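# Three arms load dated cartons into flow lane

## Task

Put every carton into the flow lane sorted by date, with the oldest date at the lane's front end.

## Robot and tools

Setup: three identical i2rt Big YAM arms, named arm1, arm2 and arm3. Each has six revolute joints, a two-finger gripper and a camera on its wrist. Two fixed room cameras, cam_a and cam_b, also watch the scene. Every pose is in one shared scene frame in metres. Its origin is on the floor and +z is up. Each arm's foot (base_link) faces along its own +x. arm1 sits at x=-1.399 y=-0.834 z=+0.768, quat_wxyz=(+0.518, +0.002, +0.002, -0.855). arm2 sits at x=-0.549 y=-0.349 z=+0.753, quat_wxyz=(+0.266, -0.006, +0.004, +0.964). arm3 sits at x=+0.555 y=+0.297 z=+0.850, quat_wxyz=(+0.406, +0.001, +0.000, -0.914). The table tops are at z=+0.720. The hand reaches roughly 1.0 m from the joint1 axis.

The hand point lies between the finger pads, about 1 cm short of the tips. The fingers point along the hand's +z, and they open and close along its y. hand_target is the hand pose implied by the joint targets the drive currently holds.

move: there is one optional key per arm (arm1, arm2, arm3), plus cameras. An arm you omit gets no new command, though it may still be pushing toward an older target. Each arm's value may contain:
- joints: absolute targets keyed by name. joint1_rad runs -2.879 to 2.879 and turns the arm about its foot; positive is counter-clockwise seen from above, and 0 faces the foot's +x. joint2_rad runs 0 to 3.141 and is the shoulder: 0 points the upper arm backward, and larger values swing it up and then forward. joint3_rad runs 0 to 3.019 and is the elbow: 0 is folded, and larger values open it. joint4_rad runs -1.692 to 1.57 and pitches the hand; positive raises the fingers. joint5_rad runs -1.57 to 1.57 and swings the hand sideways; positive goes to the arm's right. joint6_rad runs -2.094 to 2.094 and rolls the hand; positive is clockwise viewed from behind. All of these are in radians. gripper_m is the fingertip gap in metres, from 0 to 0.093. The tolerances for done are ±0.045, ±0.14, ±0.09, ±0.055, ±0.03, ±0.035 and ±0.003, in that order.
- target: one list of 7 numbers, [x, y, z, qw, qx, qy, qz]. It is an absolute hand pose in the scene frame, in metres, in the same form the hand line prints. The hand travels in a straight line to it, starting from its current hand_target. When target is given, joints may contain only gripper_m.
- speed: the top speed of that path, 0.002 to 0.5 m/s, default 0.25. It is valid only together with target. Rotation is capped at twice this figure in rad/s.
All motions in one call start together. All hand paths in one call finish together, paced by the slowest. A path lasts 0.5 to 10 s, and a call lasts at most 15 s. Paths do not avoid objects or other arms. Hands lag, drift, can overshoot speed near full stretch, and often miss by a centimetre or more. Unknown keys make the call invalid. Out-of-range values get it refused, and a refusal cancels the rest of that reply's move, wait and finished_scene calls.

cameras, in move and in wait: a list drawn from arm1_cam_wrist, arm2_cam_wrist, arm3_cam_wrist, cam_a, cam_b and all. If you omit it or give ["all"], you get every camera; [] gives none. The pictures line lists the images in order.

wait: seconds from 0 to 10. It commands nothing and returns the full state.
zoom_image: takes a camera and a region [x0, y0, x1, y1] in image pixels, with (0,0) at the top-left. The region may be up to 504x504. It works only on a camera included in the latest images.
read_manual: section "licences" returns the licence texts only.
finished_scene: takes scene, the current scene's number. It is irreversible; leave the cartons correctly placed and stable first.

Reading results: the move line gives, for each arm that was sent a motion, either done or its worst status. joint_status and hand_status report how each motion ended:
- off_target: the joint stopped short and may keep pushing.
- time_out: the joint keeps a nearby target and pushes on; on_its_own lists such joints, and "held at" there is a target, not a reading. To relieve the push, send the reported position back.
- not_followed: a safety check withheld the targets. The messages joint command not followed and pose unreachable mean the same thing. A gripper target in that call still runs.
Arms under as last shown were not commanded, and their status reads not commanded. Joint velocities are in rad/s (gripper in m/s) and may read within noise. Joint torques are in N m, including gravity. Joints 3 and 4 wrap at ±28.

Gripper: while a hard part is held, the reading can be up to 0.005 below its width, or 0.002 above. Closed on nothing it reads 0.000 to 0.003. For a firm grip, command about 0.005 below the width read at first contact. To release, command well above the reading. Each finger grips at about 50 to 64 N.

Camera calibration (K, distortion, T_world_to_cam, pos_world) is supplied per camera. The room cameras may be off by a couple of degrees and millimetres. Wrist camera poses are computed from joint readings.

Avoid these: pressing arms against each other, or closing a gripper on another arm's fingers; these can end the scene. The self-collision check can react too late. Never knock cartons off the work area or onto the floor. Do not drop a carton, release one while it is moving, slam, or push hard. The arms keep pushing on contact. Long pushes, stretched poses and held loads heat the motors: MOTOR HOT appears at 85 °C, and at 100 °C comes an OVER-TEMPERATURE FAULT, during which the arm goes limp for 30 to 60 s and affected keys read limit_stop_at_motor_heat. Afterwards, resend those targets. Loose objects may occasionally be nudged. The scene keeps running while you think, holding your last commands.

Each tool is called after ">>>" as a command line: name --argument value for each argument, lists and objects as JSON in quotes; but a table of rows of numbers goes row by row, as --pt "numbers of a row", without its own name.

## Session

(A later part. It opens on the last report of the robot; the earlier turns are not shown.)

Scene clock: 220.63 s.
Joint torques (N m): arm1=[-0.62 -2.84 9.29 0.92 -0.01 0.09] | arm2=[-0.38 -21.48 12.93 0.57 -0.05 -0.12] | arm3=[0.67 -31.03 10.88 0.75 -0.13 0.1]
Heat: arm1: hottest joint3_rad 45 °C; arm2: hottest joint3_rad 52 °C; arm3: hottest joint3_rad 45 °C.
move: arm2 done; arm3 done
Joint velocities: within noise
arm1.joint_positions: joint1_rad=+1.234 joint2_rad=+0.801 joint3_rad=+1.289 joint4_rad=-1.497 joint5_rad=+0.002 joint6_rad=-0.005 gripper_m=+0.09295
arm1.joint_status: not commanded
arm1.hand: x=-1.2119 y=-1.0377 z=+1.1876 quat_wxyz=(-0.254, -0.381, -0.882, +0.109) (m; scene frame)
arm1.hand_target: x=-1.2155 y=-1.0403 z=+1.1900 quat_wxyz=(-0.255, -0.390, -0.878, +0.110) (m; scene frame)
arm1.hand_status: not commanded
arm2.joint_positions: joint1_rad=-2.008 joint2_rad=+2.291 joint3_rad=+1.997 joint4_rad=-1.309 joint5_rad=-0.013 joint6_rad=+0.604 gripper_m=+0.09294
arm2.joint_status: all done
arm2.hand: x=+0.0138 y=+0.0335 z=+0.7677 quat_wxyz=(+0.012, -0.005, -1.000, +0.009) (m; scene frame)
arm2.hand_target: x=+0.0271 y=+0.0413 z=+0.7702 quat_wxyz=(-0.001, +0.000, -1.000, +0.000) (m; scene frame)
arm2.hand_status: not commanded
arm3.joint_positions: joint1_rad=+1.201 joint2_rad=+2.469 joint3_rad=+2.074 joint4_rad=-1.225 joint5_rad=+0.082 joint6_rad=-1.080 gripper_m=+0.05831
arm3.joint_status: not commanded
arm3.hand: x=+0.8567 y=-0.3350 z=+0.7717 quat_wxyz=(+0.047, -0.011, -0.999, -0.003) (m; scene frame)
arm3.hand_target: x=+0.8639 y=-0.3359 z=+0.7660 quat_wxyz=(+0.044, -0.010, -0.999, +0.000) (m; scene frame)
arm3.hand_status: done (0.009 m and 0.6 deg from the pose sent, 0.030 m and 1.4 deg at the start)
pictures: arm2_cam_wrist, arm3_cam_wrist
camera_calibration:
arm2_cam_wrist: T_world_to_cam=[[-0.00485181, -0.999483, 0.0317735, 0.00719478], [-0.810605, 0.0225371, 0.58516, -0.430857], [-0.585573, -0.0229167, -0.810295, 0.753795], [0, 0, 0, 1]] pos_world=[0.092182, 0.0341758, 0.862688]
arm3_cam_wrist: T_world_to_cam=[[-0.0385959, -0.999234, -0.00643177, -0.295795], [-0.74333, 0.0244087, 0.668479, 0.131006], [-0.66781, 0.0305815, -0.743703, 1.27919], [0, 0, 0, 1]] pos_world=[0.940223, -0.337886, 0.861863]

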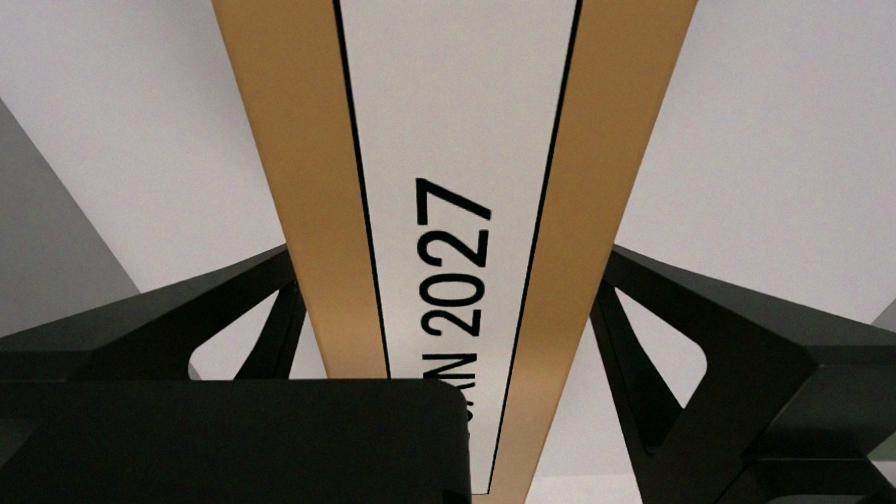

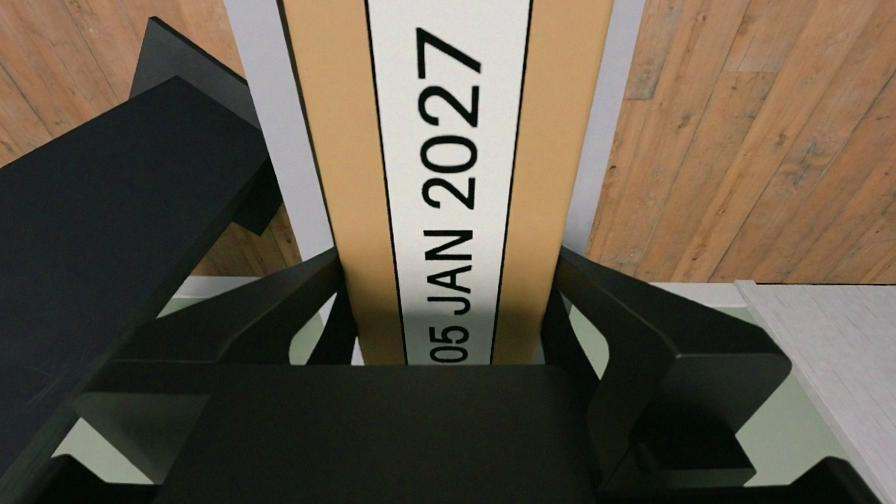

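>>> move --arm2 '{"target": [0.027, 0.041, 0.93, 0, 0, -1, 0], "speed": 0.25}' --arm3 '{"target": [0.857, -0.335, 0.774, 0.0436, -0.0096, -0.999, 0], "speed": 0.05, "joints": {"gripper_m": 0.069}}' --cameras '[]'

>>> move --arm2 '{"target": [-0.33, -0.02, 1.0, 0, 0, -1, 0], "speed": 0.3}' --arm3 '{"target": [0.8575, -0.335, 0.90, 0.0436, -0.0096, -0.999, 0], "speed": 0.25}' --cameras '["arm3_cam_wrist"]'

>>> move --arm2 '{"joints": {"joint1_rad": 1.269, "joint2_rad": 1.352, "joint3_rad": 1.12, "joint4_rad": -1.328, "joint5_rad": 0, "joint6_rad": 0.34}}' --arm3 '{"joints": {"joint1_rad": -0.385, "joint2_rad": 1.25, "joint3_rad": 1.3, "joint4_rad": -1.5, "joint5_rad": 0, "joint6_rad": 0.4545, "gripper_m": 0.093}}' --cameras '["arm2_cam_wrist"]'

>>> move --arm3 '{"target": [-0.005, 0.04, 0.88, 0, 1, 0, 0], "speed": 0.3}' --cameras '["arm2_cam_wrist", "arm3_cam_wrist", "cam_b"]'

>>> zoom_image --camera "cam_b" --region '[300, 170, 560, 340]'

Scene clock: 232.93 s.
Joint torques (N m): arm1=[-0.56 -2.84 9.29 0.91 -0.01 0.09] | arm2=[-0.67 -21.07 14.91 -0.16 -0.05 -0.12] | arm3=[0.09 -32.97 9.55 0.54 -0.04 0.01]
Heat: arm1: hottest joint3_rad 45 °C; arm2: hottest joint3_rad 52 °C; arm3: hottest joint3_rad 45 °C.
move: arm2 off_target; arm3 done
Joint velocities: within noise
arm1: as last shown
arm2.joint_positions: joint1_rad=-2.008 joint2_rad=+2.236 joint3_rad=+2.307 joint4_rad=-1.672 joint5_rad=-0.013 joint6_rad=+0.600 gripper_m=+0.09294
arm2.joint_status: not commanded
arm2.hand: x=+0.0142 y=+0.0365 z=+0.9214 quat_wxyz=(+0.012, -0.003, -1.000, +0.009) (m; scene frame)
arm2.hand_target: x=+0.0262 y=+0.0404 z=+0.9299 quat_wxyz=(-0.001, +0.000, -1.000, +0.000) (m; scene frame)
arm2.hand_status: off_target (0.016 m and 1.7 deg from the pose sent, 0.163 m and 1.9 deg at the start)
arm3.joint_positions: joint1_rad=+1.201 joint2_rad=+2.468 joint3_rad=+2.067 joint4_rad=-1.223 joint5_rad=+0.081 joint6_rad=-1.080 gripper_m=+0.06894
arm3.joint_status: all done
arm3.hand: x=+0.8559 y=-0.3329 z=+0.7698 quat_wxyz=(+0.047, -0.011, -0.999, -0.005) (m; scene frame)
arm3.hand_target: x=+0.8569 y=-0.3350 z=+0.7740 quat_wxyz=(+0.044, -0.010, -0.999, +0.000) (m; scene frame)
arm3.hand_status: done (0.005 m and 0.8 deg from the pose sent, 0.002 m and 0.6 deg at the start)
pictures: none
No camera images: "cameras" was empty.

Scene clock: 235.20 s.
Joint torques (N m): arm1=[-0.56 -2.84 9.31 0.91 -0.01 0.09] | arm2=[0.32 -9.11 8.51 -0.01 0.11 0.06] | arm3=[0.21 -31.44 14.35 -0.09 -0.03 0.02]
Heat: arm1: hottest joint3_rad 45 °C; arm2: hottest joint3_rad 52 °C; arm3: hottest joint3_rad 45 °C.
move: arm2 off_target; arm3 off_target
Joint velocities: within noise
arm1: as last shown
arm2.joint_positions: joint1_rad=-1.638 joint2_rad=+1.361 joint3_rad=+1.332 joint4_rad=-1.505 joint5_rad=-0.016 joint6_rad=+0.959 gripper_m=+0.09294
arm2.joint_status: not commanded
arm2.hand: x=-0.3248 y=-0.0159 z=+1.0096 quat_wxyz=(-0.009, +0.003, -1.000, -0.014) (m; scene frame)
arm2.hand_target: x=-0.3299 y=-0.0200 z=+1.0002 quat_wxyz=(+0.000, +0.000, -1.000, +0.000) (m; scene frame)
arm2.hand_status: off_target (0.012 m and 1.9 deg from the pose sent, 0.358 m and 1.7 deg at the start)
arm3.joint_positions: joint1_rad=+1.201 joint2_rad=+2.333 joint3_rad=+2.135 joint4_rad=-1.440 joint5_rad=+0.081 joint6_rad=-1.080 gripper_m=+0.06894
arm3.joint_status: not commanded
arm3.hand: x=+0.8520 y=-0.3257 z=+0.8884 quat_wxyz=(+0.050, -0.011, -0.999, -0.011) (m; scene frame)
arm3.hand_target: x=+0.8572 y=-0.3345 z=+0.9000 quat_wxyz=(+0.044, -0.010, -0.999, +0.000) (m; scene frame)
arm3.hand_status: off_target (0.016 m and 1.5 deg from the pose sent, 0.130 m and 0.8 deg at the start)
pictures: arm3_cam_wrist
camera_calibration:
arm3_cam_wrist: T_world_to_cam=[[-0.0387485, -0.998995, -0.0225354, -0.271448], [-0.738967, 0.0134674, 0.673607, 0.0374493], [-0.672626, 0.0427542, -0.738746, 1.36624], [0, 0, 0, 1]] pos_world=[0.936125, -0.330092, 0.977962]

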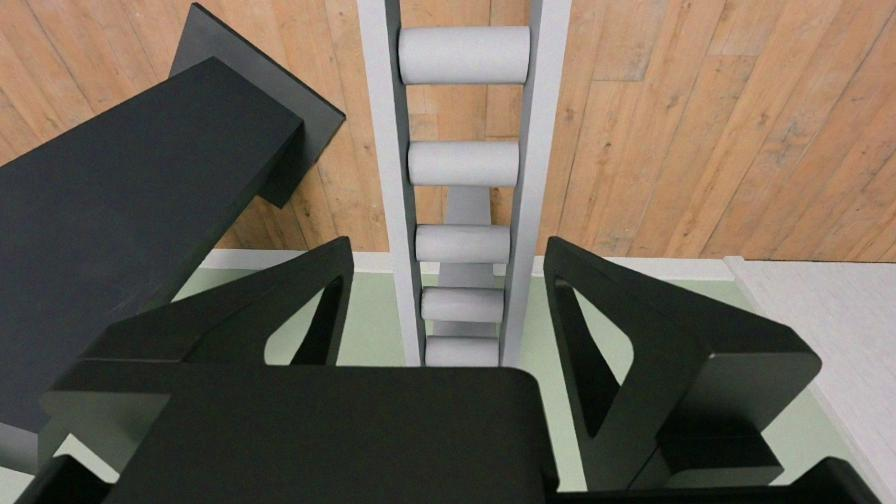

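Scene clock: 237.60 s.
Joint torques (N m): arm1=[-0.56 -2.9 9.29 0.92 -0.01 0.08] | arm2=[0.38 -9.47 8.24 0.18 0.04 -0.11] | arm3=[-0.5 -11.81 11.17 0.29 -0.02 0.15]
Heat: arm1: hottest joint3_rad 45 °C; arm2: hottest joint3_rad 52 °C; arm3: hottest joint3_rad 45 °C.
move: arm2 done; arm3 done
Joint velocities: within noise
arm1: as last shown
arm2.joint_positions: joint1_rad=+1.263 joint2_rad=+1.355 joint3_rad=+1.140 joint4_rad=-1.324 joint5_rad=-0.001 joint6_rad=+0.350 gripper_m=+0.09300
arm2.joint_status: all done
arm2.hand: x=-0.8413 y=-0.6037 z=+0.9409 quat_wxyz=(+0.015, +0.982, +0.186, -0.010) (m; scene frame)
arm2.hand_target: x=-0.8341 y=-0.6000 z=+0.9346 quat_wxyz=(+0.009, +0.981, +0.193, -0.001) (m; scene frame)
arm2.hand_status: not commanded
arm3.joint_positions: joint1_rad=-0.377 joint2_rad=+1.245 joint3_rad=+1.302 joint4_rad=-1.493 joint5_rad=+0.002 joint6_rad=+0.446 gripper_m=+0.09292
arm3.joint_status: all done
arm3.hand: x=+0.2133 y=+0.1301 z=+1.1388 quat_wxyz=(-0.029, -0.998, -0.006, +0.060) (m; scene frame)
arm3.hand_target: x=+0.2137 y=+0.1329 z=+1.1357 quat_wxyz=(-0.026, -0.998, +0.001, +0.053) (m; scene frame)
arm3.hand_status: not commanded
pictures: arm2_cam_wrist
camera_calibration:
arm2_cam_wrist: T_world_to_cam=[[-0.369776, 0.929033, -0.012762, 0.259827], [0.776613, 0.316591, 0.544649, 0.340073], [0.510037, 0.191487, -0.838567, 1.45659], [0, 0, 0, 1]] pos_world=[-0.910941, -0.62797, 1.03954]

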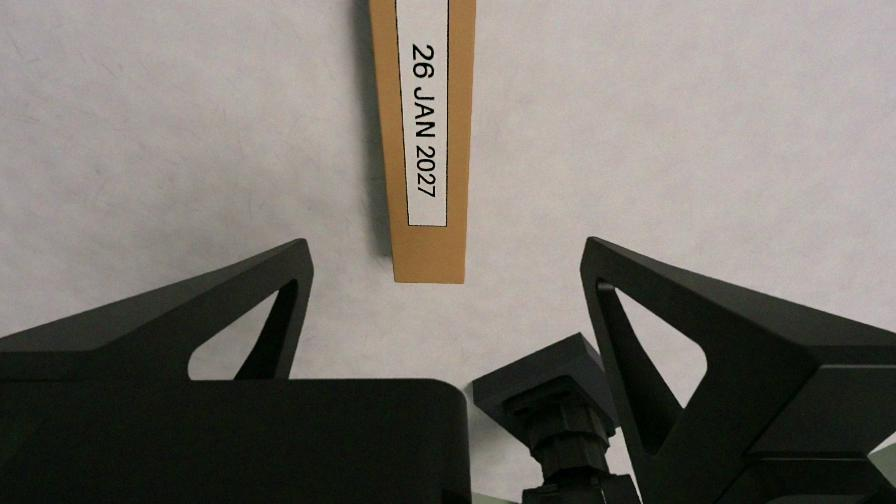

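Scene clock: 239.80 s.
Joint torques (N m): arm1=[-0.56 -2.84 9.32 0.91 -0.01 0.09] | arm2=[0.38 -9.35 8.24 0.21 0.03 -0.11] | arm3=[-0.91 -24.7 13.52 0.01 0.06 -0.03]
Heat: arm1: hottest joint3_rad 45 °C; arm2: hottest joint3_rad 52 °C; arm3: hottest joint3_rad 45 °C.
move: arm3 off_target
Joint velocities: within noise
arm1, arm2: as last shown
arm3.joint_positions: joint1_rad=-0.393 joint2_rad=+2.056 joint3_rad=+1.627 joint4_rad=-1.149 joint5_rad=+0.002 joint6_rad=+0.441 gripper_m=+0.09292
arm3.joint_status: not commanded
arm3.hand: x=+0.0084 y=+0.0390 z=+0.8782 quat_wxyz=(+0.002, -1.000, -0.001, -0.004) (m; scene frame)
arm3.hand_target: x=-0.0045 y=+0.0402 z=+0.8799 quat_wxyz=(+0.000, -1.000, +0.000, +0.000) (m; scene frame)
arm3.hand_status: off_target (0.014 m and 0.5 deg from the pose sent, 0.350 m and 7.7 deg at the start)
pictures: arm2_cam_wrist, arm3_cam_wrist, cam_b
camera_calibration:
arm2_cam_wrist: T_world_to_cam=[[-0.369776, 0.929033, -0.012762, 0.259827], [0.776613, 0.316591, 0.544649, 0.340073], [0.510037, 0.191487, -0.838567, 1.45659], [0, 0, 0, 1]] pos_world=[-0.910941, -0.62797, 1.03954]
arm3_cam_wrist: T_world_to_cam=[[0.0133927, 0.999908, 0.00215004, -0.0401145], [0.798556, -0.0119898, 0.601801, -0.532902], [0.601771, -0.00634282, -0.798643, 0.819583], [0, 0, 0, 1]] pos_world=[-0.0671121, 0.0389198, 0.975341]

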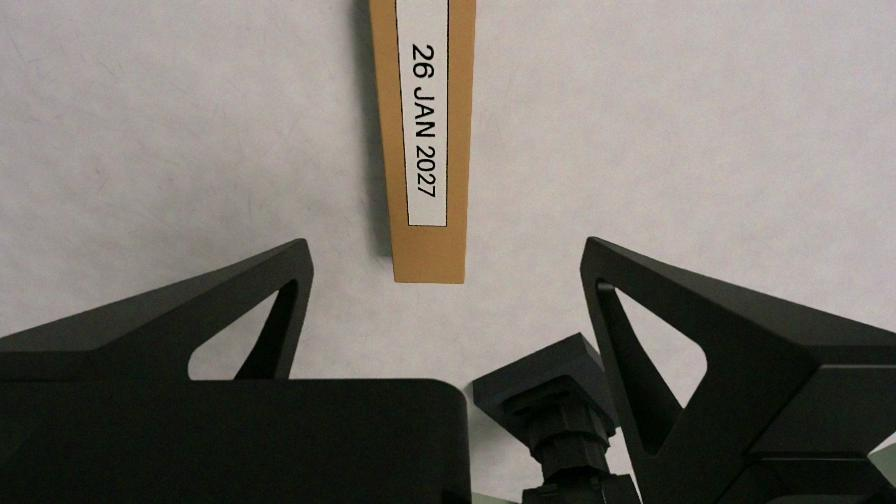

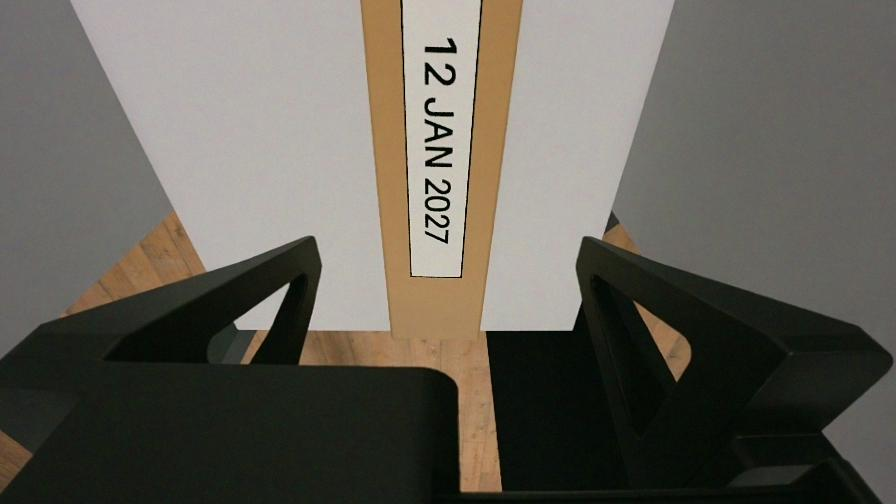

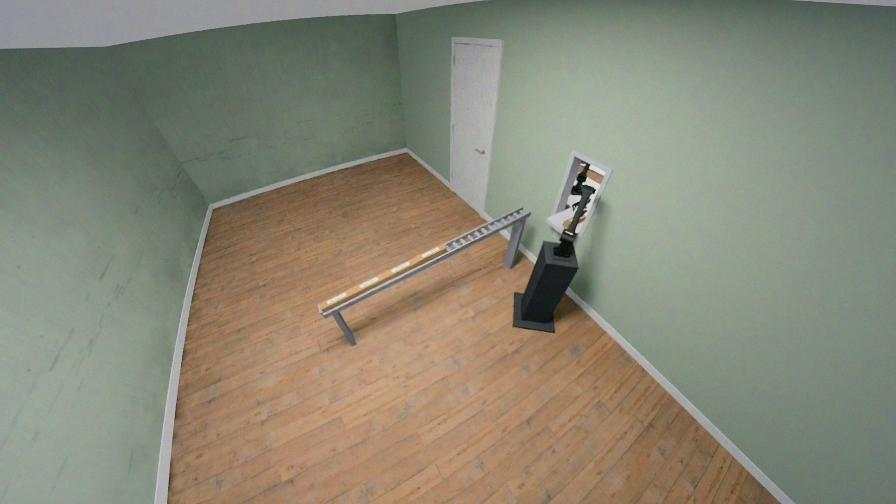

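Scaled by 1.938 from the camera's 896x504 image, which has a finer 1280x720 frame.

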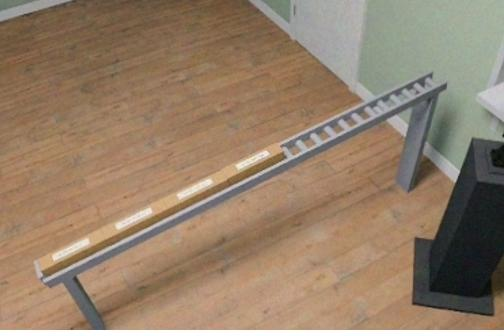

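>>> move --arm2 '{"target": [-0.816, -0.6115, 0.752, 0, 0.9829, 0.184, 0], "speed": 0.2}' --arm3 '{"target": [0.003, 0.036, 0.787, 0, 0.9996, -0.026, 0], "speed": 0.12}' --cameras '[]'

>>> move --arm2 '{"joints": {"gripper_m": 0.05}}' --arm3 '{"joints": {"gripper_m": 0.05}}' --cameras '["arm2_cam_wrist", "arm3_cam_wrist"]'

>>> move --arm2 '{"target": [-0.816, -0.6115, 0.96, 0, 0.9829, 0.184, 0], "speed": 0.3}' --arm3 '{"target": [0.03, 0.045, 0.90, 0, 1, 0, 0], "speed": 0.2}' --cameras '[]'

>>> move --arm2 '{"joints": {"joint1_rad": -1.639, "joint2_rad": 1.384, "joint3_rad": 1.376, "joint4_rad": -1.53, "joint5_rad": 0, "joint6_rad": 0.963}}' --arm3 '{"target": [0.19, 0.11, 1.05, 0, 1, 0, 0], "speed": 0.25}' --cameras '[]'

>>> move --arm3 '{"joints": {"joint1_rad": 1.188, "joint2_rad": 1.40, "joint3_rad": 1.31, "joint4_rad": -1.48, "joint5_rad": 0, "joint6_rad": -1.0985}}' --cameras '[]'

>>> move --arm2 '{"target": [0.03, 0.045, 0.84, -0.022, -0.006, -0.9996, -0.016], "speed": 0.28}' --arm3 '{"target": [0.866, -0.338, 0.87, 0.0436, -0.0096, -0.999, 0], "speed": 0.25}' --cameras '[]'

>>> move --arm2 '{"target": [0.026, 0.042, 0.77, 0, 0, -1, 0], "speed": 0.06}' --arm3 '{"target": [0.864, -0.336, 0.80, 0.0436, -0.0096, -0.999, 0], "speed": 0.08}' --cameras '[]'

>>> move --arm2 '{"joints": {"gripper_m": 0.093}}' --arm3 '{"target": [0.864, -0.336, 0.766, 0.0436, -0.0096, -0.999, 0], "speed": 0.06}' --cameras '["arm2_cam_wrist", "arm3_cam_wrist"]'

Scene clock: 258.83 s.
Joint torques (N m): arm1=[-0.62 -2.84 9.31 0.88 -0.01 0.09] | arm2=[0.79 -9 6.68 0.77 0.09 0.11] | arm3=[-0.09 -25 9.37 0.79 0.04 0.14]
Heat: arm1: hottest joint3_rad 45 °C; arm2: hottest joint3_rad 51 °C; arm3: hottest joint3_rad 44 °C.
move: arm2 done; arm3 off_target
Joint velocities: within noise
arm1: as last shown
arm2.joint_positions: joint1_rad=+1.313 joint2_rad=+1.579 joint3_rad=+0.843 joint4_rad=-0.823 joint5_rad=+0.013 joint6_rad=+0.402 gripper_m=+0.09300
arm2.joint_status: not commanded
arm2.hand: x=-0.8219 y=-0.6118 z=+0.7600 quat_wxyz=(+0.005, +0.983, +0.184, -0.005) (m; scene frame)
arm2.hand_target: x=-0.8161 y=-0.6113 z=+0.7523 quat_wxyz=(+0.000, +0.983, +0.184, +0.000) (m; scene frame)
arm2.hand_status: done (0.010 m and 0.8 deg from the pose sent, 0.191 m and 2.1 deg at the start)
arm3.joint_positions: joint1_rad=-0.393 joint2_rad=+2.155 joint3_rad=+1.578 joint4_rad=-0.975 joint5_rad=+0.002 joint6_rad=+0.487 gripper_m=+0.09292
arm3.joint_status: not commanded
arm3.hand: x=+0.0016 y=+0.0358 z=+0.8033 quat_wxyz=(-0.003, -1.000, +0.022, +0.007) (m; scene frame)
arm3.hand_target: x=+0.0034 y=+0.0361 z=+0.7874 quat_wxyz=(+0.000, -1.000, +0.026, +0.000) (m; scene frame)
arm3.hand_status: off_target (0.016 m and 1.0 deg from the pose sent, 0.092 m and 3.2 deg at the start)
pictures: none
No camera images: "cameras" was empty.

Scene clock: 259.47 s.
Joint torques (N m): arm1=[-0.62 -2.9 9.31 0.9 -0.01 0.09] | arm2=[0.56 -9 6.68 0.66 0.1 0.08] | arm3=[0.03 -24.64 9.4 0.75 0.11 0.15]
Heat: arm1: hottest joint3_rad 45 °C; arm2: hottest joint3_rad 51 °C; arm3: hottest joint3_rad 44 °C.
move: arm2 off_target; arm3 off_target
Joint velocities: within noise
arm1: as last shown
arm2.joint_positions: joint1_rad=+1.316 joint2_rad=+1.579 joint3_rad=+0.843 joint4_rad=-0.820 joint5_rad=+0.013 joint6_rad=+0.404 gripper_m=+0.06061
arm2.joint_status: gripper_m off_target (ended at +0.06064, target +0.05000)
arm2.hand: x=-0.8215 y=-0.6132 z=+0.7600 quat_wxyz=(+0.005, +0.983, +0.185, -0.006) (m; scene frame)
arm2.hand_target: x=-0.8161 y=-0.6113 z=+0.7523 quat_wxyz=(+0.000, +0.983, +0.184, +0.000) (m; scene frame)
arm2.hand_status: not commanded
arm3.joint_positions: joint1_rad=-0.393 joint2_rad=+2.155 joint3_rad=+1.578 joint4_rad=-0.974 joint5_rad=+0.000 joint6_rad=+0.487 gripper_m=+0.05814
arm3.joint_status: gripper_m off_target (ended at +0.05816, target +0.05000)
arm3.hand: x=+0.0014 y=+0.0353 z=+0.8033 quat_wxyz=(-0.004, -1.000, +0.022, +0.008) (m; scene frame)
arm3.hand_target: x=+0.0034 y=+0.0361 z=+0.7874 quat_wxyz=(+0.000, -1.000, +0.026, +0.000) (m; scene frame)
arm3.hand_status: not commanded
pictures: arm2_cam_wrist, arm3_cam_wrist
camera_calibration:
arm2_cam_wrist: T_world_to_cam=[[-0.367885, 0.929859, 0.00470929, 0.262393], [0.77544, 0.303988, 0.55343, 0.41084], [0.51318, 0.20725, -0.832883, 1.30458], [0, 0, 0, 1]] pos_world=[-0.891537, -0.639253, 0.857955]
arm3_cam_wrist: T_world_to_cam=[[0.0598207, 0.998138, -0.011894, -0.0248608], [0.810815, -0.0416371, 0.58382, -0.466881], [0.582238, -0.0445683, -0.811796, 0.775836], [0, 0, 0, 1]] pos_world=[-0.0716797, 0.0399527, 0.902099]

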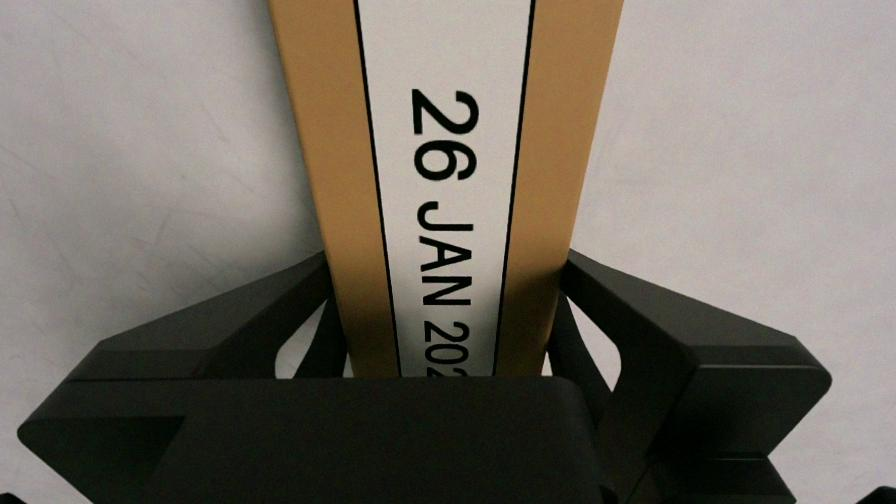

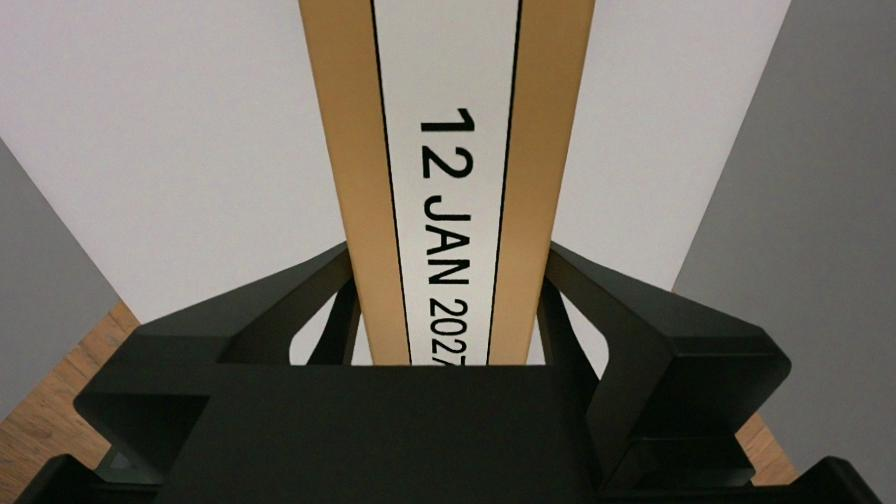

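Scene clock: 261.07 s.
Joint torques (N m): arm1=[-0.5 -2.84 9.29 0.91 -0.01 0.09] | arm2=[0.79 -8.23 15.69 -0.28 0.03 0.07] | arm3=[0.67 -26.34 11.33 0.01 0.11 -0.04]
Heat: arm1: hottest joint3_rad 45 °C; arm2: hottest joint3_rad 52 °C; arm3: hottest joint3_rad 44 °C.
move: arm2 off_target; arm3 off_target
Joint velocities: within noise
arm1: as last shown
arm2.joint_positions: joint1_rad=+1.320 joint2_rad=+1.326 joint3_rad=+1.084 joint4_rad=-1.398 joint5_rad=+0.014 joint6_rad=+0.410 gripper_m=+0.06061
arm2.joint_status: not commanded
arm2.hand: x=-0.8008 y=-0.5913 z=+0.9313 quat_wxyz=(-0.018, +0.982, +0.185, +0.028) (m; scene frame)
arm2.hand_target: x=-0.8145 y=-0.6100 z=+0.9600 quat_wxyz=(+0.001, +0.983, +0.184, +0.000) (m; scene frame)
arm2.hand_status: off_target (0.038 m and 3.9 deg from the pose sent, 0.200 m and 1.0 deg at the start; pose on its path clipped on 5 of 48 steps)
arm3.joint_positions: joint1_rad=-0.393 joint2_rad=+1.985 joint3_rad=+1.537 joint4_rad=-1.140 joint5_rad=+0.000 joint6_rad=+0.458 gripper_m=+0.05814
arm3.joint_status: not commanded
arm3.hand: x=+0.0337 y=+0.0507 z=+0.8874 quat_wxyz=(+0.004, -1.000, +0.008, -0.009) (m; scene frame)
arm3.hand_target: x=+0.0301 y=+0.0450 z=+0.9001 quat_wxyz=(+0.000, -1.000, +0.000, +0.000) (m; scene frame)
arm3.hand_status: off_target (0.014 m and 1.4 deg from the pose sent, 0.101 m and 2.7 deg at the start)
pictures: none
No camera images: "cameras" was empty.

Scene clock: 263.57 s.
Joint torques (N m): arm1=[-0.56 -2.9 9.31 0.91 -0.01 0.09] | arm2=[-0.26 -11.99 14.52 -0.23 0.03 0.09] | arm3=[1.26 -16.62 11.79 0.03 0.11 0.16]
Heat: arm1: hottest joint3_rad 45 °C; arm2: hottest joint3_rad 53 °C; arm3: hottest joint3_rad 44 °C.
move: arm2 done; arm3 done
Joint velocities: within noise
arm1.joint_positions: joint1_rad=+1.234 joint2_rad=+0.801 joint3_rad=+1.289 joint4_rad=-1.497 joint5_rad=+0.002 joint6_rad=-0.005 gripper_m=+0.09295
arm1.joint_status: not commanded
arm1.hand: x=-1.2119 y=-1.0377 z=+1.1876 quat_wxyz=(-0.254, -0.381, -0.882, +0.109) (m; scene frame)
arm1.hand_target: x=-1.2155 y=-1.0403 z=+1.1900 quat_wxyz=(-0.255, -0.390, -0.878, +0.110) (m; scene frame)
arm1.hand_status: not commanded
arm2.joint_positions: joint1_rad=-1.637 joint2_rad=+1.405 joint3_rad=+1.316 joint4_rad=-1.521 joint5_rad=+0.001 joint6_rad=+0.954 gripper_m=+0.06065
arm2.joint_status: all done
arm2.hand: x=-0.3244 y=-0.0203 z=+0.9867 quat_wxyz=(+0.007, +0.006, -1.000, +0.022) (m; scene frame)
arm2.hand_target: x=-0.3177 y=-0.0111 z=+1.0178 quat_wxyz=(-0.014, +0.000, -1.000, -0.008) (m; scene frame)
arm2.hand_status: not commanded
arm3.joint_positions: joint1_rad=-0.371 joint2_rad=+1.435 joint3_rad=+1.232 joint4_rad=-1.379 joint5_rad=+0.000 joint6_rad=+0.468 gripper_m=+0.05814
arm3.joint_status: not commanded
arm3.hand: x=+0.1882 y=+0.1143 z=+1.0414 quat_wxyz=(+0.002, -1.000, +0.002, -0.006) (m; scene frame)
arm3.hand_target: x=+0.1900 y=+0.1101 z=+1.0499 quat_wxyz=(+0.000, -1.000, +0.000, +0.000) (m; scene frame)
arm3.hand_status: done (0.010 m and 0.8 deg from the pose sent, 0.233 m and 1.4 deg at the start)
pictures: none
No camera images: "cameras" was empty.

Scene clock: 265.43 s.
Joint torques (N m): arm1=[-0.56 -2.84 9.29 0.88 -0.01 0.09] | arm2=[-0.26 -11.99 14.52 -0.24 0.03 0.09] | arm3=[0.32 -17.67 15.32 -0.14 0 -0.05]
Heat: arm1: hottest joint3_rad 45 °C; arm2: hottest joint3_rad 53 °C; arm3: hottest joint3_rad 45 °C.
move: arm3 done
Joint velocities: within noise
arm1, arm2: as last shown
arm3.joint_positions: joint1_rad=+1.184 joint2_rad=+1.426 joint3_rad=+1.259 joint4_rad=-1.470 joint5_rad=-0.001 joint6_rad=-1.090 gripper_m=+0.05814
arm3.joint_status: all done
arm3.hand: x=+0.7254 y=-0.0583 z=+1.0567 quat_wxyz=(+0.013, -0.015, -0.999, -0.030) (m; scene frame)
arm3.hand_target: x=+0.7310 y=-0.0667 z=+1.0854 quat_wxyz=(-0.001, -0.009, -1.000, +0.000) (m; scene frame)
arm3.hand_status: not commanded
pictures: none
No camera images: "cameras" was empty.

Scene clock: 268.13 s.
Joint torques (N m): arm1=[-0.56 -2.84 9.32 0.91 -0.01 0.1] | arm2=[-0.32 -22.24 16.16 -0.24 -0.05 -0.12] | arm3=[0.73 -31.38 15.79 -0.28 0.12 0.15]
Heat: arm1: hottest joint3_rad 45 °C; arm2: hottest joint3_rad 54 °C; arm3: hottest joint3_rad 46 °C.
move: arm2 off_target; arm3 off_target
Joint velocities: within noise
arm1: as last shown
arm2.joint_positions: joint1_rad=-2.007 joint2_rad=+2.225 joint3_rad=+1.991 joint4_rad=-1.356 joint5_rad=-0.014 joint6_rad=+0.617 gripper_m=+0.06065
arm2.joint_status: not commanded
arm2.hand: x=+0.0071 y=+0.0303 z=+0.8096 quat_wxyz=(+0.007, -0.011, -1.000, +0.005) (m; scene frame)
arm2.hand_target: x=+0.0277 y=+0.0435 z=+0.8407 quat_wxyz=(-0.023, -0.006, -1.000, -0.016) (m; scene frame)
arm2.hand_status: off_target (0.041 m and 4.2 deg from the pose sent, 0.389 m and 5.6 deg at the start)
arm3.joint_positions: joint1_rad=+1.200 joint2_rad=+2.373 joint3_rad=+2.112 joint4_rad=-1.393 joint5_rad=+0.076 joint6_rad=-1.083 gripper_m=+0.05814
arm3.joint_status: not commanded
arm3.hand: x=+0.8520 y=-0.3252 z=+0.8523 quat_wxyz=(+0.052, -0.010, -0.998, -0.020) (m; scene frame)
arm3.hand_target: x=+0.8656 y=-0.3369 z=+0.8705 quat_wxyz=(+0.043, -0.010, -0.999, +0.001) (m; scene frame)
arm3.hand_status: off_target (0.026 m and 2.4 deg from the pose sent, 0.365 m and 4.9 deg at the start)
pictures: none
No camera images: "cameras" was empty.

Scene clock: 269.97 s.
Joint torques (N m): arm1=[-0.56 -2.9 9.28 0.91 -0.01 0.09] | arm2=[-0.26 -18.73 12.78 0.76 -0.1 -0.18] | arm3=[0.67 -31.79 11.04 0.49 0.12 0.13]
Heat: arm1: hottest joint3_rad 45 °C; arm2: hottest joint3_rad 54 °C; arm3: hottest joint3_rad 46 °C.
move: arm2 off_target; arm3 done
Joint velocities: within noise
arm1: as last shown
arm2.joint_positions: joint1_rad=-2.007 joint2_rad=+2.262 joint3_rad=+1.991 joint4_rad=-1.308 joint5_rad=-0.012 joint6_rad=+0.612 gripper_m=+0.06065
arm2.joint_status: not commanded
arm2.hand: x=+0.0147 y=+0.0345 z=+0.7852 quat_wxyz=(+0.002, -0.009, -1.000, +0.003) (m; scene frame)
arm2.hand_target: x=+0.0251 y=+0.0414 z=+0.7702 quat_wxyz=(-0.001, +0.000, -1.000, +0.000) (m; scene frame)
arm2.hand_status: off_target (0.020 m and 1.1 deg from the pose sent, 0.045 m and 1.6 deg at the start)
arm3.joint_positions: joint1_rad=+1.200 joint2_rad=+2.435 joint3_rad=+2.088 joint4_rad=-1.277 joint5_rad=+0.076 joint6_rad=-1.083 gripper_m=+0.05814
arm3.joint_status: not commanded
arm3.hand: x=+0.8565 y=-0.3342 z=+0.8001 quat_wxyz=(+0.045, -0.010, -0.999, -0.007) (m; scene frame)
arm3.hand_target: x=+0.8640 y=-0.3359 z=+0.8002 quat_wxyz=(+0.043, -0.010, -0.999, +0.000) (m; scene frame)
arm3.hand_status: done (0.008 m and 0.8 deg from the pose sent, 0.055 m and 2.5 deg at the start)
pictures: none
No camera images: "cameras" was empty.

Scene clock: 271.13 s.
Joint torques (N m): arm1=[-0.5 -2.9 9.28 0.9 -0.01 0.09] | arm2=[-0.21 -21.66 12.75 0.64 -0.05 -0.12] | arm3=[0.62 -30.39 10.65 0.58 -0.08 0.06]
Heat: arm1: hottest joint3_rad 45 °C; arm2: hottest joint3_rad 54 °C; arm3: hottest joint3_rad 46 °C.
move: arm2 done; arm3 off_target
Joint velocities: within noise
arm1: as last shown
arm2.joint_positions: joint1_rad=-2.007 joint2_rad=+2.285 joint3_rad=+1.991 joint4_rad=-1.307 joint5_rad=-0.013 joint6_rad=+0.606 gripper_m=+0.09294
arm2.joint_status: all done
arm2.hand: x=+0.0130 y=+0.0333 z=+0.7698 quat_wxyz=(+0.011, -0.006, -1.000, +0.009) (m; scene frame)
arm2.hand_target: x=+0.0250 y=+0.0415 z=+0.7702 quat_wxyz=(+0.000, +0.000, -1.000, +0.000) (m; scene frame)
arm2.hand_status: not commanded
arm3.joint_positions: joint1_rad=+1.203 joint2_rad=+2.461 joint3_rad=+2.076 joint4_rad=-1.224 joint5_rad=+0.082 joint6_rad=-1.078 gripper_m=+0.05814
arm3.joint_status: not commanded
arm3.hand: x=+0.8592 y=-0.3371 z=+0.7784 quat_wxyz=(+0.044, -0.012, -0.999, +0.002) (m; scene frame)
arm3.hand_target: x=+0.8638 y=-0.3359 z=+0.7662 quat_wxyz=(+0.043, -0.010, -0.999, +0.000) (m; scene frame)
arm3.hand_status: off_target (0.013 m and 0.3 deg from the pose sent, 0.035 m and 0.8 deg at the start)
pictures: arm2_cam_wrist, arm3_cam_wrist
camera_calibration:
arm2_cam_wrist: T_world_to_cam=[[-0.00607984, -0.99952, 0.0303827, 0.00803513], [-0.811876, 0.0226719, 0.583389, -0.43136], [-0.583798, -0.0211201, -0.811625, 0.75599], [0, 0, 0, 1]] pos_world=[0.0911832, 0.0337776, 0.864986]
arm3_cam_wrist: T_world_to_cam=[[-0.0389789, -0.999231, 0.00429352, -0.305722], [-0.747198, 0.0319997, 0.66383, 0.137973], [-0.663457, 0.0226672, -0.747871, 1.28289], [0, 0, 0, 1]] pos_world=[0.942321, -0.338981, 0.86916]

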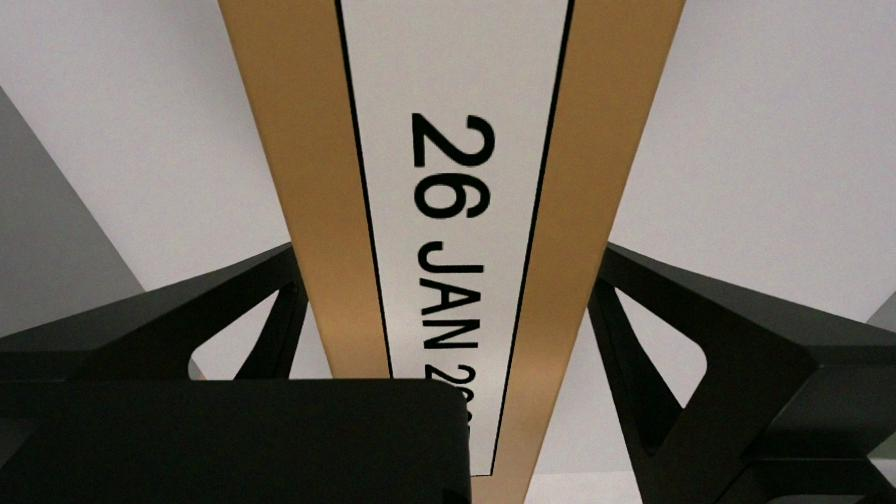

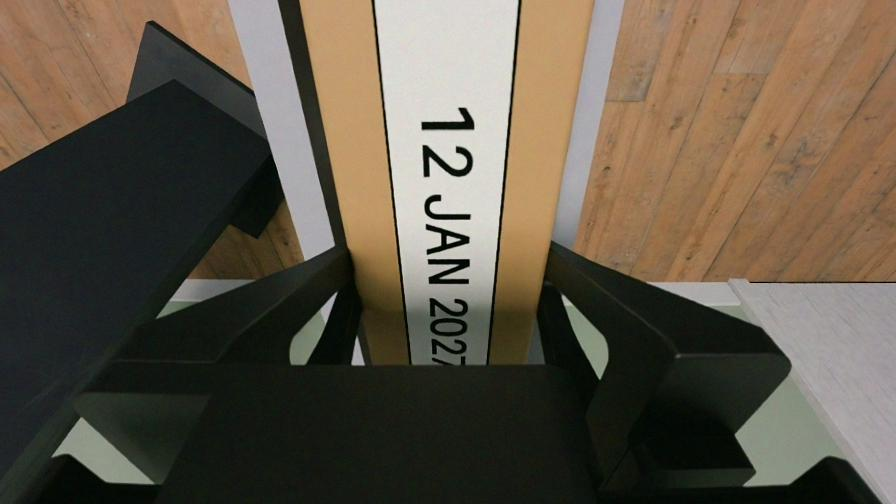

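>>> move --arm2 '{"target": [0.025, 0.041, 0.93, 0, 0, -1, 0], "speed": 0.25}' --arm3 '{"target": [0.858, -0.3355, 0.780, 0.0436, -0.0096, -0.999, 0], "speed": 0.05, "joints": {"gripper_m": 0.069}}' --cameras '[]'

>>> move --arm2 '{"target": [-0.33, -0.02, 1.0, 0, 0, -1, 0], "speed": 0.3}' --arm3 '{"target": [0.8575, -0.335, 0.90, 0.0436, -0.0096, -0.999, 0], "speed": 0.25}' --cameras '["arm3_cam_wrist"]'

>>> move --arm2 '{"joints": {"joint1_rad": -0.9}}' --arm3 '{"joints": {"joint1_rad": -0.385, "joint2_rad": 1.25, "joint3_rad": 1.3, "joint4_rad": -1.5, "joint5_rad": 0, "joint6_rad": 0.4545, "gripper_m": 0.093}}' --cameras '[]'

>>> move --arm3 '{"target": [-0.005, 0.04, 0.88, 0, 1, 0, 0], "speed": 0.3}' --cameras '["arm3_cam_wrist"]'

Scene clock: 278.07 s.
Joint torques (N m): arm1=[-0.56 -2.9 9.29 0.9 -0.01 0.09] | arm2=[-0.62 -20.78 14.86 -0.13 -0.04 -0.12] | arm3=[-0.15 -32.79 9.52 0.18 -0.05 0]
Heat: arm1: hottest joint3_rad 45 °C; arm2: hottest joint3_rad 54 °C; arm3: hottest joint3_rad 45 °C.
move: arm2 off_target; arm3 done
Joint velocities: within noise
arm1: as last shown
arm2.joint_positions: joint1_rad=-2.007 joint2_rad=+2.229 joint3_rad=+2.294 joint4_rad=-1.666 joint5_rad=-0.013 joint6_rad=+0.601 gripper_m=+0.09294
arm2.joint_status: not commanded
arm2.hand: x=+0.0126 y=+0.0358 z=+0.9216 quat_wxyz=(+0.012, -0.004, -1.000, +0.009) (m; scene frame)
arm2.hand_target: x=+0.0242 y=+0.0405 z=+0.9301 quat_wxyz=(-0.001, +0.000, -1.000, -0.001) (m; scene frame)
arm2.hand_status: off_target (0.016 m and 1.7 deg from the pose sent, 0.161 m and 1.7 deg at the start)
arm3.joint_positions: joint1_rad=+1.203 joint2_rad=+2.461 joint3_rad=+2.076 joint4_rad=-1.224 joint5_rad=+0.081 joint6_rad=-1.078 gripper_m=+0.06894
arm3.joint_status: all done
arm3.hand: x=+0.8594 y=-0.3370 z=+0.7784 quat_wxyz=(+0.043, -0.012, -0.999, +0.002) (m; scene frame)
arm3.hand_target: x=+0.8579 y=-0.3356 z=+0.7801 quat_wxyz=(+0.044, -0.010, -0.999, +0.000) (m; scene frame)
arm3.hand_status: done (0.003 m and 0.3 deg from the pose sent, 0.003 m and 0.3 deg at the start)
pictures: none
No camera images: "cameras" was empty.

Scene clock: 280.33 s.
Joint torques (N m): arm1=[-0.56 -2.9 9.29 0.91 -0.01 0.09] | arm2=[0.26 -9.11 8.51 -0.02 0.11 0.1] | arm3=[-0.03 -31.44 14.37 -0.12 -0.04 -0.01]
Heat: arm1: hottest joint3_rad 45 °C; arm2: hottest joint3_rad 53 °C; arm3: hottest joint3_rad 45 °C.
move: arm2 off_target; arm3 off_target
Joint velocities: within noise
arm1: as last shown
arm2.joint_positions: joint1_rad=-1.638 joint2_rad=+1.361 joint3_rad=+1.332 joint4_rad=-1.505 joint5_rad=-0.016 joint6_rad=+0.959 gripper_m=+0.09294
arm2.joint_status: not commanded
arm2.hand: x=-0.3248 y=-0.0159 z=+1.0096 quat_wxyz=(-0.009, +0.003, -1.000, -0.014) (m; scene frame)
arm2.hand_target: x=-0.3300 y=-0.0200 z=+1.0002 quat_wxyz=(+0.000, +0.000, -1.000, +0.000) (m; scene frame)
arm2.hand_status: off_target (0.012 m and 1.9 deg from the pose sent, 0.356 m and 1.7 deg at the start)
arm3.joint_positions: joint1_rad=+1.203 joint2_rad=+2.334 joint3_rad=+2.135 joint4_rad=-1.440 joint5_rad=+0.081 joint6_rad=-1.078 gripper_m=+0.06894
arm3.joint_status: not commanded
arm3.hand: x=+0.8532 y=-0.3251 z=+0.8879 quat_wxyz=(+0.051, -0.011, -0.999, -0.012) (m; scene frame)
arm3.hand_target: x=+0.8572 y=-0.3346 z=+0.9002 quat_wxyz=(+0.043, -0.010, -0.999, +0.000) (m; scene frame)
arm3.hand_status: off_target (0.016 m and 1.6 deg from the pose sent, 0.122 m and 0.3 deg at the start)
pictures: arm3_cam_wrist
camera_calibration:
arm3_cam_wrist: T_world_to_cam=[[-0.0391571, -0.998969, -0.0229669, -0.27], [-0.738676, 0.0134603, 0.673926, 0.0380776], [-0.672922, 0.0433541, -0.738442, 1.36683], [0, 0, 0, 1]] pos_world=[0.937325, -0.329491, 0.977463]

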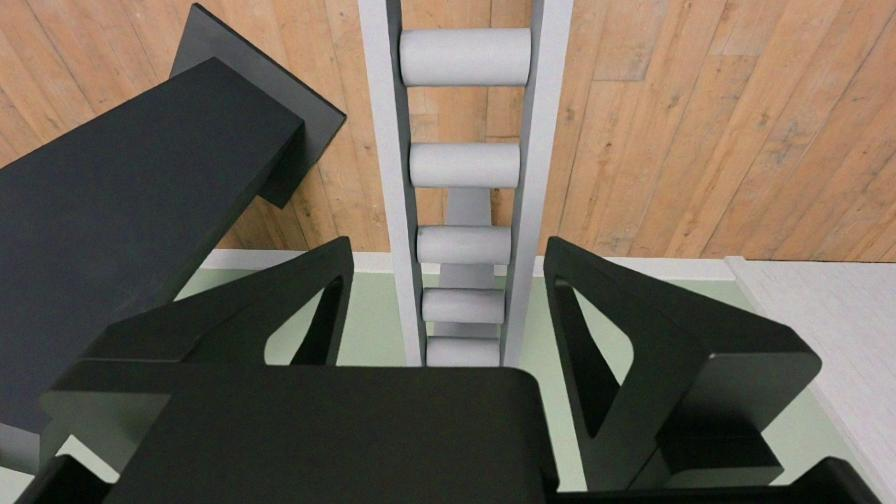

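Scene clock: 282.23 s.
Joint torques (N m): arm1=[-0.56 -2.9 9.31 0.91 -0.01 0.09] | arm2=[0.32 -9.11 8.51 -0.02 0.07 0.08] | arm3=[-0.44 -12.04 11.12 0.36 -0.01 0.15]
Heat: arm1: hottest joint3_rad 45 °C; arm2: hottest joint3_rad 53 °C; arm3: hottest joint3_rad 45 °C.
move: arm2 done; arm3 done
Joint velocities: within noise
arm1: as last shown
arm2.joint_positions: joint1_rad=-0.906 joint2_rad=+1.361 joint3_rad=+1.332 joint4_rad=-1.505 joint5_rad=-0.015 joint6_rad=+0.960 gripper_m=+0.09295
arm2.joint_status: all done
arm2.hand: x=-0.6030 y=+0.0507 z=+1.0062 quat_wxyz=(+0.000, +0.360, -0.933, -0.012) (m; scene frame)
arm2.hand_target: x=-0.6045 y=+0.0442 z=+0.9969 quat_wxyz=(+0.004, +0.358, -0.934, +0.003) (m; scene frame)
arm2.hand_status: not commanded
arm3.joint_positions: joint1_rad=-0.377 joint2_rad=+1.245 joint3_rad=+1.302 joint4_rad=-1.493 joint5_rad=+0.003 joint6_rad=+0.446 gripper_m=+0.09292
arm3.joint_status: all done
arm3.hand: x=+0.2133 y=+0.1301 z=+1.1388 quat_wxyz=(-0.028, -0.998, -0.006, +0.061) (m; scene frame)
arm3.hand_target: x=+0.2136 y=+0.1330 z=+1.1357 quat_wxyz=(-0.026, -0.998, +0.001, +0.053) (m; scene frame)
arm3.hand_status: not commanded
pictures: none
No camera images: "cameras" was empty.

Scene clock: 284.43 s.
Joint torques (N m): arm1=[-0.56 -2.9 9.26 0.88 -0.01 0.09] | arm2=[0.32 -9.17 8.51 -0.02 0.06 0.08] | arm3=[-0.91 -25.05 13.52 -0.08 0.03 -0.04]
Heat: arm1: hottest joint3_rad 45 °C; arm2: hottest joint3_rad 53 °C; arm3: hottest joint3_rad 45 °C.
move: arm3 off_target
Joint velocities: within noise
arm1.joint_positions: joint1_rad=+1.234 joint2_rad=+0.801 joint3_rad=+1.289 joint4_rad=-1.497 joint5_rad=+0.002 joint6_rad=-0.005 gripper_m=+0.09295
arm1.joint_status: not commanded
arm1.hand: x=-1.2119 y=-1.0377 z=+1.1876 quat_wxyz=(-0.254, -0.381, -0.882, +0.109) (m; scene frame)
arm1.hand_target: x=-1.2155 y=-1.0403 z=+1.1900 quat_wxyz=(-0.255, -0.390, -0.878, +0.110) (m; scene frame)
arm1.hand_status: not commanded
arm2: as last shown
arm3.joint_positions: joint1_rad=-0.393 joint2_rad=+2.056 joint3_rad=+1.627 joint4_rad=-1.149 joint5_rad=+0.002 joint6_rad=+0.441 gripper_m=+0.09292
arm3.joint_status: not commanded
arm3.hand: x=+0.0084 y=+0.0391 z=+0.8782 quat_wxyz=(+0.002, -1.000, -0.001, -0.004) (m; scene frame)
arm3.hand_target: x=-0.0045 y=+0.0402 z=+0.8800 quat_wxyz=(+0.000, -1.000, +0.000, +0.000) (m; scene frame)
arm3.hand_status: off_target (0.014 m and 0.5 deg from the pose sent, 0.350 m and 7.7 deg at the start)
pictures: arm3_cam_wrist
camera_calibration:
arm3_cam_wrist: T_world_to_cam=[[0.0134357, 0.999907, 0.00242771, -0.0403822], [0.79864, -0.0121921, 0.601685, -0.532775], [0.601659, -0.00614518, -0.79873, 0.819652], [0, 0, 0, 1]] pos_world=[-0.067112, 0.0389197, 0.975341]

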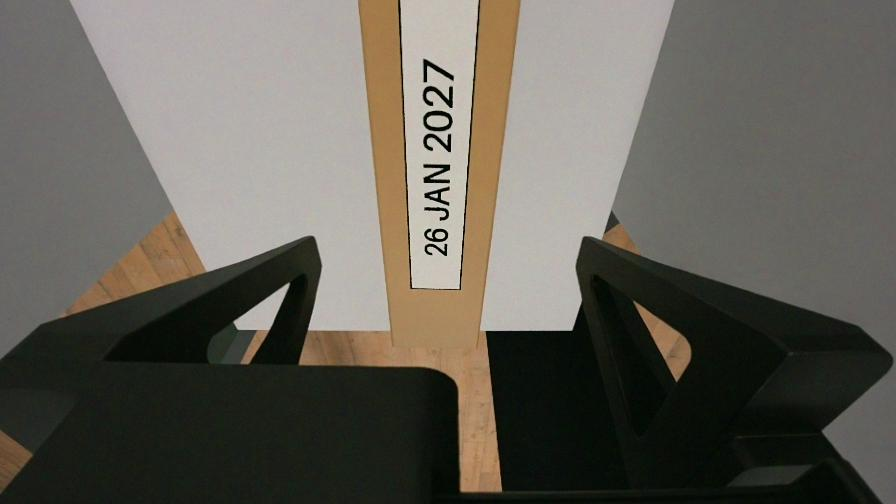

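>>> move --arm3 '{"target": [0.014, 0.036, 0.787, 0, 0.9996, -0.026, 0], "speed": 0.12}' --cameras '["arm3_cam_wrist"]'

>>> move --arm3 '{"joints": {"gripper_m": 0.05}}' --cameras '[]'

>>> move --arm3 '{"target": [0.03, 0.045, 0.90, 0, 1, 0, 0], "speed": 0.2}' --cameras '["arm3_cam_wrist"]'

Scene clock: 297.40 s.
Joint torques (N m): arm1=[-0.5 -2.9 9.29 0.9 -0.01 0.09] | arm2=[0.38 -9.17 8.53 -0.02 0.07 0.08] | arm3=[0.73 -24.59 9.33 0.75 0.03 0.15]
Heat: arm1: hottest joint3_rad 45 °C; arm2: hottest joint3_rad 53 °C; arm3: hottest joint3_rad 45 °C.
move: arm3 off_target
Joint velocities: within noise
arm1, arm2: as last shown
arm3.joint_positions: joint1_rad=-0.393 joint2_rad=+2.138 joint3_rad=+1.537 joint4_rad=-0.957 joint5_rad=+0.002 joint6_rad=+0.494 gripper_m=+0.09292
arm3.joint_status: not commanded
arm3.hand: x=+0.0115 y=+0.0405 z=+0.8008 quat_wxyz=(-0.002, -1.000, +0.026, +0.005) (m; scene frame)
arm3.hand_target: x=+0.0143 y=+0.0361 z=+0.7872 quat_wxyz=(+0.000, -1.000, +0.026, +0.000) (m; scene frame)
arm3.hand_status: off_target (0.015 m and 0.7 deg from the pose sent, 0.092 m and 3.2 deg at the start)
pictures: arm3_cam_wrist
camera_calibration:
arm3_cam_wrist: T_world_to_cam=[[0.0667289, 0.997745, -0.00716176, -0.0345571], [0.808027, -0.0498269, 0.587035, -0.475453], [0.585355, -0.0449591, -0.80953, 0.766307], [0, 0, 0, 1]] pos_world=[-0.0620768, 0.0452413, 0.899208]

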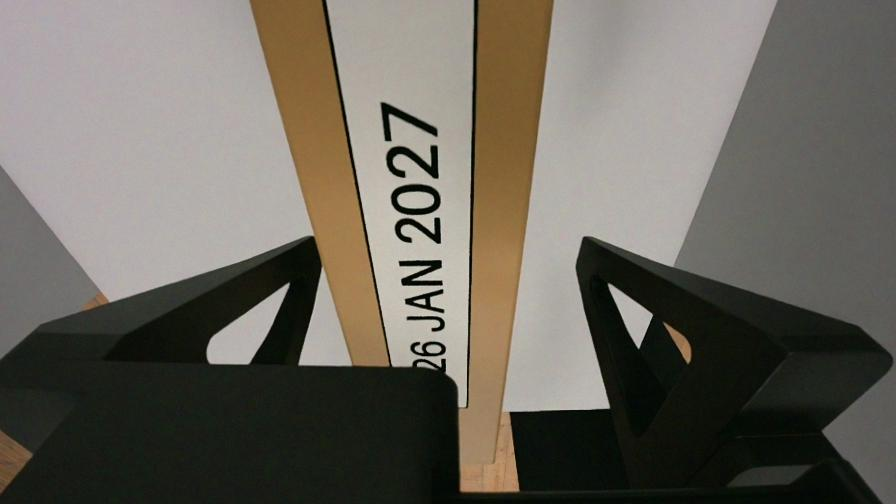

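Scene clock: 298.03 s.
Joint torques (N m): arm1=[-0.56 -2.9 9.31 0.91 -0.01 0.09] | arm2=[0.38 -9.17 8.51 -0.02 0.07 0.08] | arm3=[0.38 -24.64 9.35 0.64 0.14 0.14]
Heat: arm1: hottest joint3_rad 45 °C; arm2: hottest joint3_rad 53 °C; arm3: hottest joint3_rad 45 °C.
move: arm3 off_target
Joint velocities: within noise
arm1, arm2: as last shown
arm3.joint_positions: joint1_rad=-0.391 joint2_rad=+2.138 joint3_rad=+1.537 joint4_rad=-0.954 joint5_rad=-0.001 joint6_rad=+0.495 gripper_m=+0.05827
arm3.joint_status: gripper_m off_target (ended at +0.05830, target +0.05000)
arm3.hand: x=+0.0116 y=+0.0385 z=+0.8008 quat_wxyz=(-0.004, -1.000, +0.025, +0.006) (m; scene frame)
arm3.hand_target: x=+0.0143 y=+0.0363 z=+0.7872 quat_wxyz=(+0.000, -1.000, +0.026, +0.000) (m; scene frame)
arm3.hand_status: not commanded
pictures: none
No camera images: "cameras" was empty.

Scene clock: 299.47 s.
Joint torques (N m): arm1=[-0.5 -2.78 9.31 0.91 0 0.09] | arm2=[0.38 -9.17 8.51 -0.02 0.07 0.08] | arm3=[0.62 -26.4 12.49 -0.02 0.11 -0.04]
Heat: arm1: hottest joint3_rad 45 °C; arm2: hottest joint3_rad 53 °C; arm3: hottest joint3_rad 45 °C.
move: arm3 off_target
Joint velocities: within noise
arm1, arm2: as last shown
arm3.joint_positions: joint1_rad=-0.391 joint2_rad=+1.985 joint3_rad=+1.522 joint4_rad=-1.139 joint5_rad=+0.000 joint6_rad=+0.459 gripper_m=+0.05827
arm3.joint_status: not commanded
arm3.hand: x=+0.0395 y=+0.0520 z=+0.8826 quat_wxyz=(+0.007, -1.000, +0.007, -0.015) (m; scene frame)
arm3.hand_target: x=+0.0304 y=+0.0452 z=+0.9002 quat_wxyz=(+0.000, -1.000, +0.000, +0.000) (m; scene frame)
arm3.hand_status: off_target (0.021 m and 2.0 deg from the pose sent, 0.101 m and 3.0 deg at the start)
pictures: arm3_cam_wrist
camera_calibration:
arm3_cam_wrist: T_world_to_cam=[[0.0289183, 0.999515, 0.0115559, -0.0623654], [0.784566, -0.0298597, 0.619326, -0.574153], [0.619371, -0.00884347, -0.785049, 0.791889], [0, 0, 0, 1]] pos_world=[-0.0382084, 0.0521941, 0.97798]

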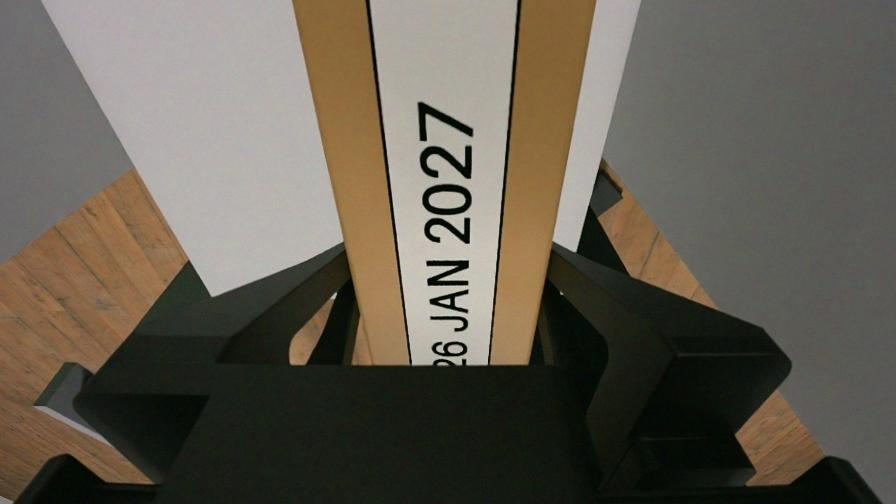

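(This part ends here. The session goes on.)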